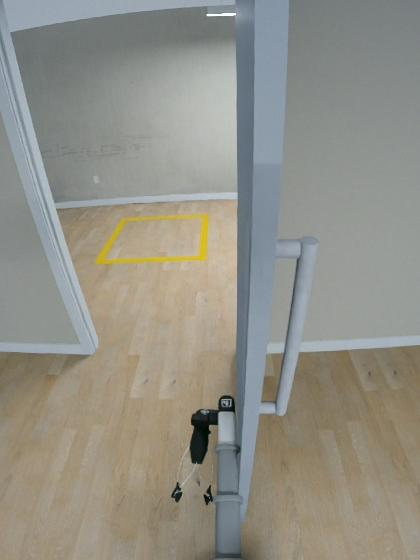

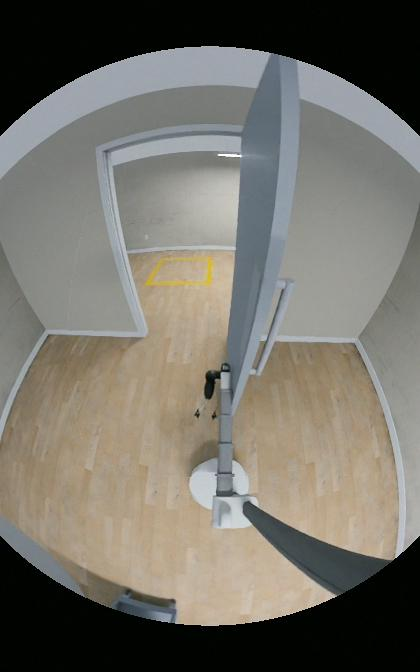

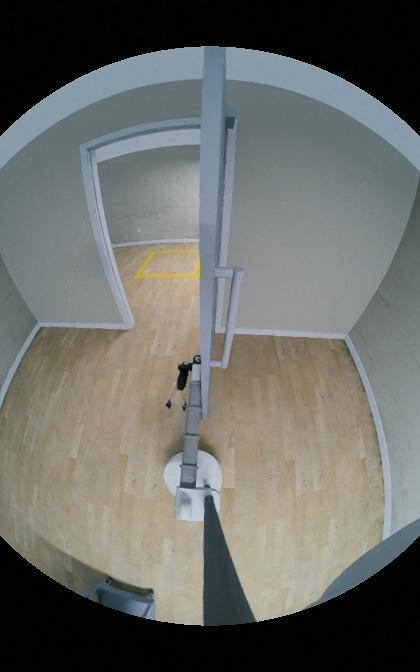

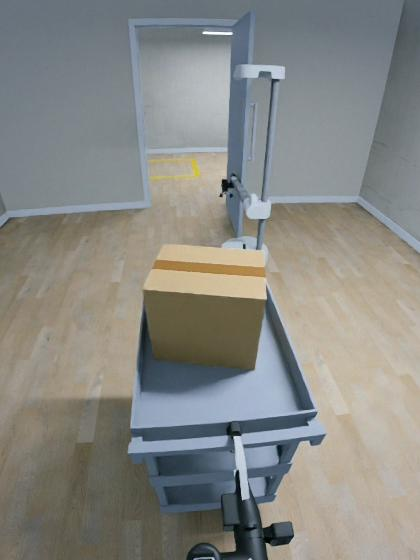

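Request:
{"api": "move", "payload": {"blocking": false, "r1": {"base":{"translate_m":-0.12,"strafe_m":-0.2},"pace":"slow","contact_limits":{"translate_m":0.8}}, "cameras": []}}

Request:
{"api": "wait", "payload": {"seconds": 4, "cameras": ["r1_head_left_camera","r2_head_camera","r1_head_camera"]}}

Scene clock: 251.13 s.
move: r1 moving
r1.base_odometry: x=-2.603 y=-0.738 heading=+0.718
r1.turned_by_wheels: +0.002
r1.turned_by_imu: +0.001
r1.base_tilt: forward=-1.5 right=+1.2
r1.lidar_m: 0.46 1.72 2.12 2.75 2.85 1.33 1.30 2.86 2.06 1.96 2.02 0.55
r1.base_status: translate_m moving; strafe_m moving
r1.joint_positions: lift_m=+0.350 arm_m=+0.530 wrist_yaw_rad=+3.092 wrist_pitch_rad=+0.002 wrist_roll_rad=+0.000 gripper_m=+0.056
r1.joint_status: not commanded
r1.measured_speeds: translate_m=-0.025 strafe_m=-0.042 rotate_rad=+0.005 lift_m=+0.000 arm_m=+0.000 wrist_yaw_rad=+0.000 wrist_pitch_rad=+0.000 wrist_roll_rad=+0.000
r1.motor_effort: lift_m=+22(22) arm_m=-4(4) wheel_0=+13(15) wheel_1=-6(6) wheel_2=+12(13)
r1.servo_current: wrist_yaw_rad=39(65) wrist_pitch_rad=52(52) wrist_roll_rad=52(65) gripper_m=39(52)
r1.contact_limits: translate_m 0.8
r1.hand_pose: x=+0.4172 y=+0.1016 z=+0.5273 quat_wxyz=(+0.025, -0.001, +0.000, +1.000) (m; r1's base frame)
r1.wrist_depth_mm: - - - - - - - / - 683 - - - - - / 132 196 394 - - - - / 154 244 676 - - - - / - - - - - - - / 1863 1921 194 1863 188 1863 1863 / 1336 1205 768 154 1281 1160 1308
r2: as last shown
r2.turned_by_imu: +0.000
r2.lidar_m: 0.40 0.42 2.33 2.15 2.18 2.10 1.95 2.00 2.62 2.57 2.65 0.43
r2.motor_effort: lift_m=+20(21) arm_m=-4(4) wheel_0=-4(4) wheel_1=-4(4) wheel_2=+6(6)
r2.servo_current: wrist_yaw_rad=59(72) wrist_pitch_rad=46(46) wrist_roll_rad=59(59) gripper_m=78(85)
r2.wrist_depth_mm: - - - 177 237 1499 1160 / - - - 176 236 1661 - / - - - 175 236 809 - / - 436 436 175 236 842 - / - 455 445 174 236 842 - / - 469 187 174 182 - - / - - 480 - 234 - -
pictures: none
No camera images: "cameras" was empty.

Scene clock: 254.23 s.
earlier move: r1 done
r1.base_odometry: x=-2.564 y=-0.955 heading=+0.719
r1.turned_by_wheels: +0.000
r1.turned_by_imu: +0.002
r1.base_tilt: forward=-1.6 right=+1.2
r1.lidar_m: 0.57 1.94 2.29 2.93 3.05 1.25 1.77 2.58 1.87 1.76 1.84 1.66
r1.base_status: done
r1.joint_positions: lift_m=+0.350 arm_m=+0.530 wrist_yaw_rad=+3.092 wrist_pitch_rad=+0.002 wrist_roll_rad=+0.000 gripper_m=+0.056
r1.joint_status: not commanded
r1.measured_speeds: all 0
r1.motor_effort: lift_m=+22(22) arm_m=-4(4) wheel_0=+14(22) wheel_1=+1(6) wheel_2=+10(18)
r1.servo_current: wrist_yaw_rad=46(65) wrist_pitch_rad=39(52) wrist_roll_rad=46(72) gripper_m=46(52)
r1.contact_limits: translate_m 0.8
r1.hand_pose: x=+0.4172 y=+0.1016 z=+0.5273 quat_wxyz=(+0.025, -0.001, +0.000, +1.000) (m; r1's base frame)
r1.wrist_depth_mm: - - - - - - - / - 244 - - - - - / 103 165 252 - - - - / - 243 549 - - - - / - - - - - - - / 1921 1921 193 - 187 1808 1808 / 1366 1205 732 153 1281 1182 1308
r2.base_odometry: x=-0.564 y=-0.393 heading=-2.962
r2.turned_by_wheels: +0.000
r2.turned_by_imu: +0.000
r2.base_tilt: forward=-0.7 right=+0.1
r2.lidar_m: 0.39 0.38 2.31 2.10 2.20 2.10 1.94 2.02 2.62 2.56 2.63 0.44
r2.base_status: not commanded
r2.joint_positions: lift_m=+0.687 arm_m=+0.000 wrist_yaw_rad=+0.006 wrist_pitch_rad=+0.006 wrist_roll_rad=+1.569 gripper_m=-0.014
r2.joint_status: not commanded
r2.measured_speeds: all 0
r2.motor_effort: lift_m=+20(21) arm_m=-4(4) wheel_0=-3(4) wheel_1=-4(4) wheel_2=+6(6)
r2.servo_current: wrist_yaw_rad=46(72) wrist_pitch_rad=46(52) wrist_roll_rad=46(59) gripper_m=85(85)
r2.hand_pose: x=+0.4599 y=-0.0856 z=+0.8633 quat_wxyz=(+0.708, +0.706, +0.004, +0.000) (m; r2's base frame)
r2.wrist_depth_mm: - - - 176 237 1576 1138 / - - - 176 236 1661 - / - - - 175 236 809 - / - 439 436 175 235 831 - / - 455 449 174 235 831 - / - 473 187 174 182 - - / - - 477 - 234 - -
wait: 3.10 of 4 s (r1 has come to rest)
pictures: r1_head_camera, r1_head_left_camera, r2_head_camera
Images, in order (width x height): r1_head_camera 420x560, r1_head_left_camera 420x672, r2_head_camera 420x560.

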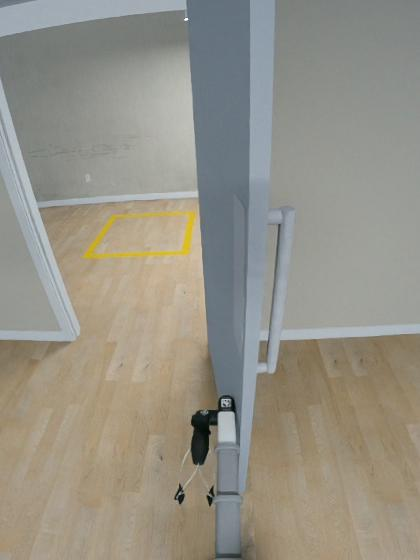

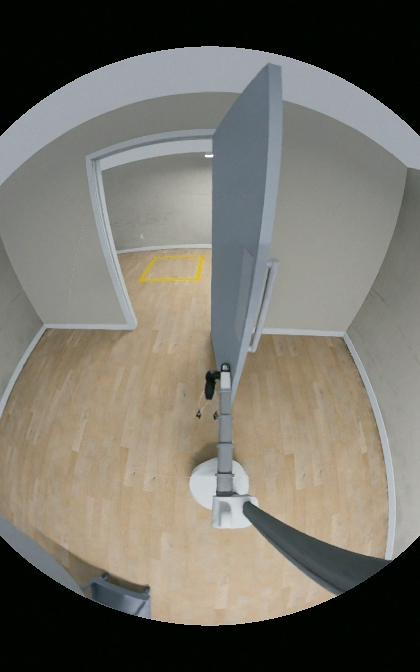

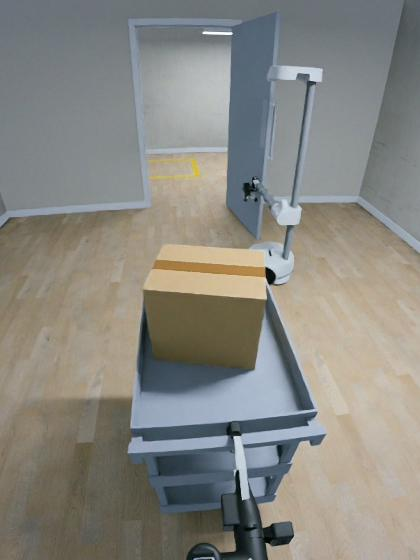

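Request:
{"api": "move", "payload": {"blocking": false, "r2": {"base":{"translate_m":0.5},"pace":"slow"}, "cameras": []}}

Request:
{"api": "wait", "payload": {"seconds": 6, "cameras": ["r2_head_camera"]}}

Scene clock: 265.23 s.
move: r2 moving
r1: as last shown
r1.turned_by_imu: +0.000
r1.lidar_m: 0.57 1.93 2.30 2.94 3.06 1.24 1.74 2.57 1.87 1.77 1.83 1.63
r1.motor_effort: lift_m=+22(22) arm_m=-4(4) wheel_0=+14(14) wheel_1=+1(2) wheel_2=+10(10)
r1.servo_current: wrist_yaw_rad=59(59) wrist_pitch_rad=39(46) wrist_roll_rad=52(59) gripper_m=39(46)
r1.contact_limits: translate_m 0.8
r1.wrist_depth_mm: - - - - - - - / - 243 - - - - - / 103 165 253 - 1983 - - / - 244 549 - - - - / - - - - - - - / 1921 1983 194 1983 187 1863 1808 / 1397 1182 723 153 1255 1182 1336
r2.base_odometry: x=-0.575 y=-0.396 heading=-2.962
r2.turned_by_wheels: +0.000
r2.turned_by_imu: +0.001
r2.base_tilt: forward=-0.7 right=+0.0
r2.lidar_m: 0.39 0.41 2.33 2.12 2.20 2.12 1.95 2.02 2.61 2.58 2.62 0.41
r2.base_status: translate_m moving
r2.joint_positions: lift_m=+0.687 arm_m=+0.000 wrist_yaw_rad=+0.002 wrist_pitch_rad=+0.006 wrist_roll_rad=+1.569 gripper_m=-0.014
r2.joint_status: not commanded
r2.measured_speeds: translate_m=+0.049 strafe_m=+0.000 rotate_rad=-0.002 lift_m=+0.000 arm_m=+0.000 wrist_yaw_rad=+0.000 wrist_pitch_rad=+0.000 wrist_roll_rad=+0.000
r2.motor_effort: lift_m=+20(21) arm_m=-4(4) wheel_0=+11(13) wheel_1=+7(8) wheel_2=-12(12)
r2.servo_current: wrist_yaw_rad=52(59) wrist_pitch_rad=39(52) wrist_roll_rad=39(59) gripper_m=78(85)
r2.hand_pose: x=+0.4595 y=-0.0868 z=+0.8633 quat_wxyz=(+0.708, +0.706, +0.003, -0.001) (m; r2's base frame)
r2.wrist_depth_mm: - - - 177 237 1537 1098 / - - - 177 237 1661 530 / - - - 176 236 820 - / - 439 436 175 236 842 - / - 452 452 174 234 831 - / - 469 186 173 182 - - / - - 477 - 233 - -
pictures: none
No camera images: "cameras" was empty.

Scene clock: 271.03 s.
earlier move: r2 done
r1.base_odometry: x=-2.564 y=-0.955 heading=+0.719
r1.turned_by_wheels: +0.000
r1.turned_by_imu: +0.000
r1.base_tilt: forward=-1.6 right=+1.2
r1.lidar_m: 0.59 1.94 2.25 2.95 0.95 0.78 - 2.56 1.88 1.77 1.86 1.65
r1.base_status: not commanded
r1.joint_positions: lift_m=+0.350 arm_m=+0.530 wrist_yaw_rad=+3.092 wrist_pitch_rad=+0.002 wrist_roll_rad=+0.000 gripper_m=+0.056
r1.joint_status: not commanded
r1.measured_speeds: all 0
r1.motor_effort: lift_m=+22(22) arm_m=-4(4) wheel_0=+13(14) wheel_1=+1(2) wheel_2=+10(10)
r1.servo_current: wrist_yaw_rad=59(72) wrist_pitch_rad=39(52) wrist_roll_rad=52(72) gripper_m=39(46)
r1.contact_limits: translate_m 0.8
r1.hand_pose: x=+0.4172 y=+0.1016 z=+0.5273 quat_wxyz=(+0.025, -0.001, +0.000, +1.000) (m; r1's base frame)
r1.wrist_depth_mm: - - - - - - - / - 243 - - - - - / 103 164 252 - - - - / - 244 549 - - - - / - - - - - - - / 1921 1921 193 1983 187 1756 1863 / 1397 1205 732 153 1281 1182 1308
r2.base_odometry: x=-1.055 y=-0.483 heading=-2.962
r2.turned_by_wheels: +0.000
r2.turned_by_imu: -0.001
r2.base_tilt: forward=-0.7 right=+0.1
r2.lidar_m: 0.37 0.37 2.35 2.19 2.25 2.63 2.44 2.50 2.70 2.54 2.61 0.43
r2.base_status: done
r2.joint_positions: lift_m=+0.687 arm_m=+0.000 wrist_yaw_rad=-0.006 wrist_pitch_rad=+0.006 wrist_roll_rad=+1.569 gripper_m=-0.014
r2.joint_status: not commanded
r2.measured_speeds: all 0
r2.motor_effort: lift_m=+20(21) arm_m=-3(4) wheel_0=+1(15) wheel_1=+4(8) wheel_2=-8(15)
r2.servo_current: wrist_yaw_rad=46(65) wrist_pitch_rad=39(52) wrist_roll_rad=46(59) gripper_m=78(91)
r2.hand_pose: x=+0.4588 y=-0.0891 z=+0.8633 quat_wxyz=(+0.708, +0.706, +0.000, -0.004) (m; r2's base frame)
r2.wrist_depth_mm: - - - 187 250 1366 1060 / - - - 185 246 1464 1098 / - - - 181 243 842 - / - 439 439 179 238 831 - / - 449 449 177 236 831 - / - 455 189 174 183 - - / - - 462 - 229 - -
wait: 5.80 of 6 s (r2 has come to rest)
pictures: r2_head_camera
Images, in order (width x height): r2_head_camera 420x560.

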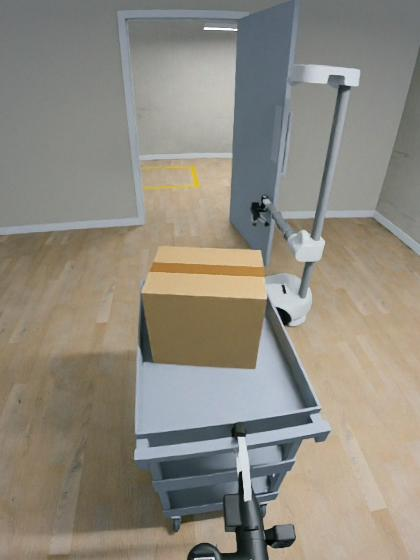

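Request:
{"api": "move", "payload": {"blocking": false, "r2": {"base":{"rotate_rad":0.08},"pace":"slow"}, "cameras": []}}

Request:
{"api": "wait", "payload": {"seconds": 1.2, "cameras": []}}

Request:
{"api": "move", "payload": {"blocking": false, "r2": {"base":{"translate_m":0.45},"pace":"slow"}, "cameras": []}}

Request:
{"api": "wait", "payload": {"seconds": 5.5, "cameras": ["r2_head_camera"]}}

Scene clock: 288.77 s.
move: r2 moving
r1: as last shown
r1.base_tilt: forward=-1.6 right=+1.3
r1.lidar_m: 0.58 1.92 2.26 2.94 0.94 0.79 - 2.56 1.87 1.77 1.85 1.66
r1.motor_effort: lift_m=+22(22) arm_m=-4(4) wheel_0=+14(14) wheel_1=+2(2) wheel_2=+10(10)
r1.servo_current: wrist_yaw_rad=59(59) wrist_pitch_rad=39(52) wrist_roll_rad=33(65) gripper_m=39(46)
r1.contact_limits: translate_m 0.8
r1.wrist_depth_mm: - - - - - - - / - 243 - - - - - / 103 165 252 - - - - / - 244 559 - - - - / - - - - - - - / - 1983 193 1921 187 1576 1756 / 1397 1229 723 154 1255 1205 1308
r2.base_odometry: x=-1.055 y=-0.483 heading=-2.885
r2.turned_by_wheels: +0.077
r2.turned_by_imu: +0.075
r2.base_tilt: forward=-0.6 right=+0.1
r2.lidar_m: 0.40 0.41 2.30 2.16 2.25 2.56 2.43 2.55 2.63 2.54 2.66 0.43
r2.base_status: rotate_rad moving
r2.joint_positions: lift_m=+0.687 arm_m=+0.000 wrist_yaw_rad=-0.009 wrist_pitch_rad=+0.006 wrist_roll_rad=+1.569 gripper_m=-0.014
r2.joint_status: not commanded
r2.measured_speeds: translate_m=+0.001 strafe_m=+0.000 rotate_rad=+0.088 lift_m=+0.000 arm_m=+0.000 wrist_yaw_rad=+0.031 wrist_pitch_rad=+0.000 wrist_roll_rad=+0.000
r2.motor_effort: lift_m=+20(20) arm_m=-3(4) wheel_0=-11(13) wheel_1=-4(8) wheel_2=-9(16)
r2.servo_current: wrist_yaw_rad=59(65) wrist_pitch_rad=46(52) wrist_roll_rad=46(59) gripper_m=78(85)
r2.hand_pose: x=+0.4585 y=-0.0900 z=+0.8633 quat_wxyz=(+0.708, +0.706, -0.001, -0.005) (m; r2's base frame)
r2.wrist_depth_mm: - - - 172 232 1336 1160 / - - - 172 233 1366 - / - - 496 172 233 820 - / - 442 436 233 234 831 - / - 455 455 173 236 820 - / - - 187 173 182 - - / - - 488 - 234 121 -
pictures: none
No camera images: "cameras" was empty.

Scene clock: 289.17 s.
earlier move: r2 done
r1.base_odometry: x=-2.564 y=-0.955 heading=+0.719
r1.turned_by_wheels: +0.000
r1.turned_by_imu: +0.000
r1.base_tilt: forward=-1.5 right=+1.2
r1.lidar_m: 0.56 1.93 2.26 2.93 0.94 0.82 - 2.57 1.88 1.76 1.85 1.67
r1.base_status: not commanded
r1.joint_positions: lift_m=+0.350 arm_m=+0.530 wrist_yaw_rad=+3.092 wrist_pitch_rad=+0.002 wrist_roll_rad=+0.000 gripper_m=+0.056
r1.joint_status: not commanded
r1.measured_speeds: all 0
r1.motor_effort: lift_m=+22(22) arm_m=-3(4) wheel_0=+14(14) wheel_1=+2(2) wheel_2=+10(10)
r1.servo_current: wrist_yaw_rad=59(65) wrist_pitch_rad=39(52) wrist_roll_rad=52(65) gripper_m=33(46)
r1.contact_limits: translate_m 0.8
r1.hand_pose: x=+0.4172 y=+0.1016 z=+0.5273 quat_wxyz=(+0.025, -0.001, +0.000, +1.000) (m; r1's base frame)
r1.wrist_depth_mm: - - - - - - - / - 244 - - - - - / 103 165 253 - - - - / - 243 544 - - - - / - - - - - - - / 1983 1983 193 1921 187 1537 1808 / 1366 1205 732 153 1281 1205 1308
r2.base_odometry: x=-1.055 y=-0.483 heading=-2.883
r2.turned_by_wheels: +0.002
r2.turned_by_imu: +0.002
r2.base_tilt: forward=-0.7 right=+0.1
r2.lidar_m: 0.40 0.42 2.30 2.19 2.29 2.56 2.44 2.58 2.64 2.54 2.64 0.42
r2.base_status: done
r2.joint_positions: lift_m=+0.687 arm_m=+0.000 wrist_yaw_rad=-0.003 wrist_pitch_rad=+0.006 wrist_roll_rad=+1.569 gripper_m=-0.014
r2.joint_status: not commanded
r2.measured_speeds: all 0
r2.motor_effort: lift_m=+20(20) arm_m=-4(4) wheel_0=-6(13) wheel_1=-3(8) wheel_2=-3(16)
r2.servo_current: wrist_yaw_rad=39(65) wrist_pitch_rad=46(52) wrist_roll_rad=72(72) gripper_m=78(85)
r2.hand_pose: x=+0.4590 y=-0.0883 z=+0.8633 quat_wxyz=(+0.708, +0.706, +0.001, -0.003) (m; r2's base frame)
r2.wrist_depth_mm: - - - 169 229 1336 1160 / - - - 169 229 1397 - / - - 427 170 231 831 - / - 442 439 230 232 842 - / - 462 455 172 234 842 - / - - 187 173 182 - - / - - 500 - 236 1618 -
wait: 0.40 of 1.2 s (r2 has come to rest)
pictures: none
No camera images: "cameras" was empty.

Scene clock: 289.67 s.
move: r2 moving
r1: as last shown
r1.base_tilt: forward=-1.6 right=+1.3
r1.lidar_m: 0.56 1.93 2.27 2.95 0.91 0.77 - 2.58 1.86 1.76 1.84 1.67
r1.motor_effort: lift_m=+22(22) arm_m=-3(4) wheel_0=+13(14) wheel_1=+1(2) wheel_2=+10(10)
r1.servo_current: wrist_yaw_rad=46(65) wrist_pitch_rad=39(52) wrist_roll_rad=39(59) gripper_m=39(46)
r1.contact_limits: translate_m 0.8
r1.wrist_depth_mm: - - - - - - - / - 243 - - - - - / 103 165 254 - - - - / - 244 554 - - - - / - - - - - - - / 1863 1921 194 1863 187 1618 1863 / 1336 1229 732 153 1255 1255 1308
r2.base_odometry: x=-1.067 y=-0.486 heading=-2.883
r2.turned_by_wheels: +0.000
r2.turned_by_imu: +0.000
r2.base_tilt: forward=-0.7 right=+0.1
r2.lidar_m: 0.41 0.41 2.29 2.20 2.28 2.55 2.46 2.58 2.59 2.53 2.65 0.43
r2.base_status: translate_m moving
r2.joint_positions: lift_m=+0.687 arm_m=+0.000 wrist_yaw_rad=-0.003 wrist_pitch_rad=+0.006 wrist_roll_rad=+1.569 gripper_m=-0.014
r2.joint_status: not commanded
r2.measured_speeds: translate_m=+0.049 strafe_m=+0.000 rotate_rad=+0.001 lift_m=+0.000 arm_m=+0.000 wrist_yaw_rad=+0.000 wrist_pitch_rad=+0.000 wrist_roll_rad=+0.000
r2.motor_effort: lift_m=+20(20) arm_m=-3(4) wheel_0=+8(10) wheel_1=+5(7) wheel_2=-13(14)
r2.servo_current: wrist_yaw_rad=39(65) wrist_pitch_rad=52(52) wrist_roll_rad=52(52) gripper_m=78(85)
r2.hand_pose: x=+0.4590 y=-0.0883 z=+0.8633 quat_wxyz=(+0.708, +0.706, +0.001, -0.003) (m; r2's base frame)
r2.wrist_depth_mm: - - - 166 226 1366 1182 / - - - 167 226 1336 - / - - 430 169 228 809 - / - 439 436 229 231 831 - / - 466 459 172 232 842 - / - - 187 173 181 - - / - - 496 - 236 1576 -
pictures: none
No camera images: "cameras" was empty.

Scene clock: 294.97 s.
earlier move: r2 done
r1.base_odometry: x=-2.564 y=-0.955 heading=+0.719
r1.turned_by_wheels: +0.000
r1.turned_by_imu: +0.000
r1.base_tilt: forward=-1.6 right=+1.3
r1.lidar_m: 0.57 1.89 2.25 0.81 0.44 0.58 - 2.57 1.85 1.76 1.85 1.64
r1.base_status: not commanded
r1.joint_positions: lift_m=+0.350 arm_m=+0.530 wrist_yaw_rad=+3.092 wrist_pitch_rad=+0.002 wrist_roll_rad=+0.000 gripper_m=+0.056
r1.joint_status: not commanded
r1.measured_speeds: all 0
r1.motor_effort: lift_m=+22(22) arm_m=-4(4) wheel_0=+13(15) wheel_1=+1(2) wheel_2=+10(10)
r1.servo_current: wrist_yaw_rad=39(72) wrist_pitch_rad=46(52) wrist_roll_rad=39(65) gripper_m=39(52)
r1.contact_limits: translate_m 0.8
r1.hand_pose: x=+0.4172 y=+0.1016 z=+0.5273 quat_wxyz=(+0.025, -0.001, +0.000, +1.000) (m; r1's base frame)
r1.wrist_depth_mm: - - - - - 1042 - / - 244 - - - - - / 104 165 252 - - - - / - 244 544 - - - - / - - - - - - - / 1921 1863 194 1921 188 - - / 1366 1205 723 153 991 - -
r2.base_odometry: x=-1.490 y=-0.598 heading=-2.883
r2.turned_by_wheels: +0.000
r2.turned_by_imu: +0.002
r2.base_tilt: forward=-0.7 right=+0.0
r2.lidar_m: 0.40 0.47 2.30 2.21 2.29 3.01 2.92 3.02 2.66 2.54 2.66 0.39
r2.base_status: done
r2.joint_positions: lift_m=+0.687 arm_m=+0.000 wrist_yaw_rad=+0.001 wrist_pitch_rad=+0.006 wrist_roll_rad=+1.569 gripper_m=-0.014
r2.joint_status: not commanded
r2.measured_speeds: all 0
r2.motor_effort: lift_m=+20(21) arm_m=-4(4) wheel_0=+7(13) wheel_1=+5(8) wheel_2=-6(14)
r2.servo_current: wrist_yaw_rad=46(65) wrist_pitch_rad=46(52) wrist_roll_rad=52(65) gripper_m=85(85)
r2.hand_pose: x=+0.4593 y=-0.0872 z=+0.8633 quat_wxyz=(+0.708, +0.706, +0.002, -0.002) (m; r2's base frame)
r2.wrist_depth_mm: - - - 153 209 1160 - / - - 621 156 215 750 - / - 418 418 160 220 820 - / - 445 439 165 224 820 - / - 480 466 168 230 - - / - - 187 173 181 - - / - - - - 242 1618 492
wait: 5.30 of 5.5 s (r2 has come to rest)
pictures: r2_head_camera
Images, in order (width x height): r2_head_camera 420x560.

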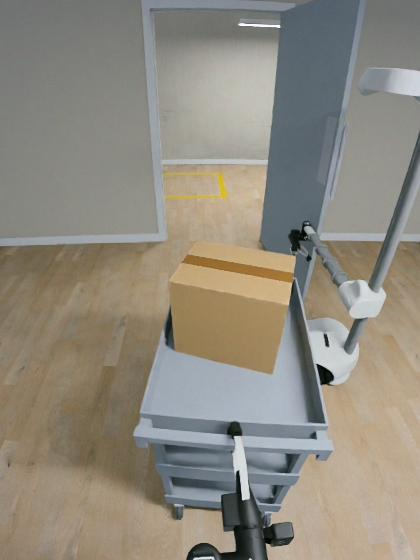

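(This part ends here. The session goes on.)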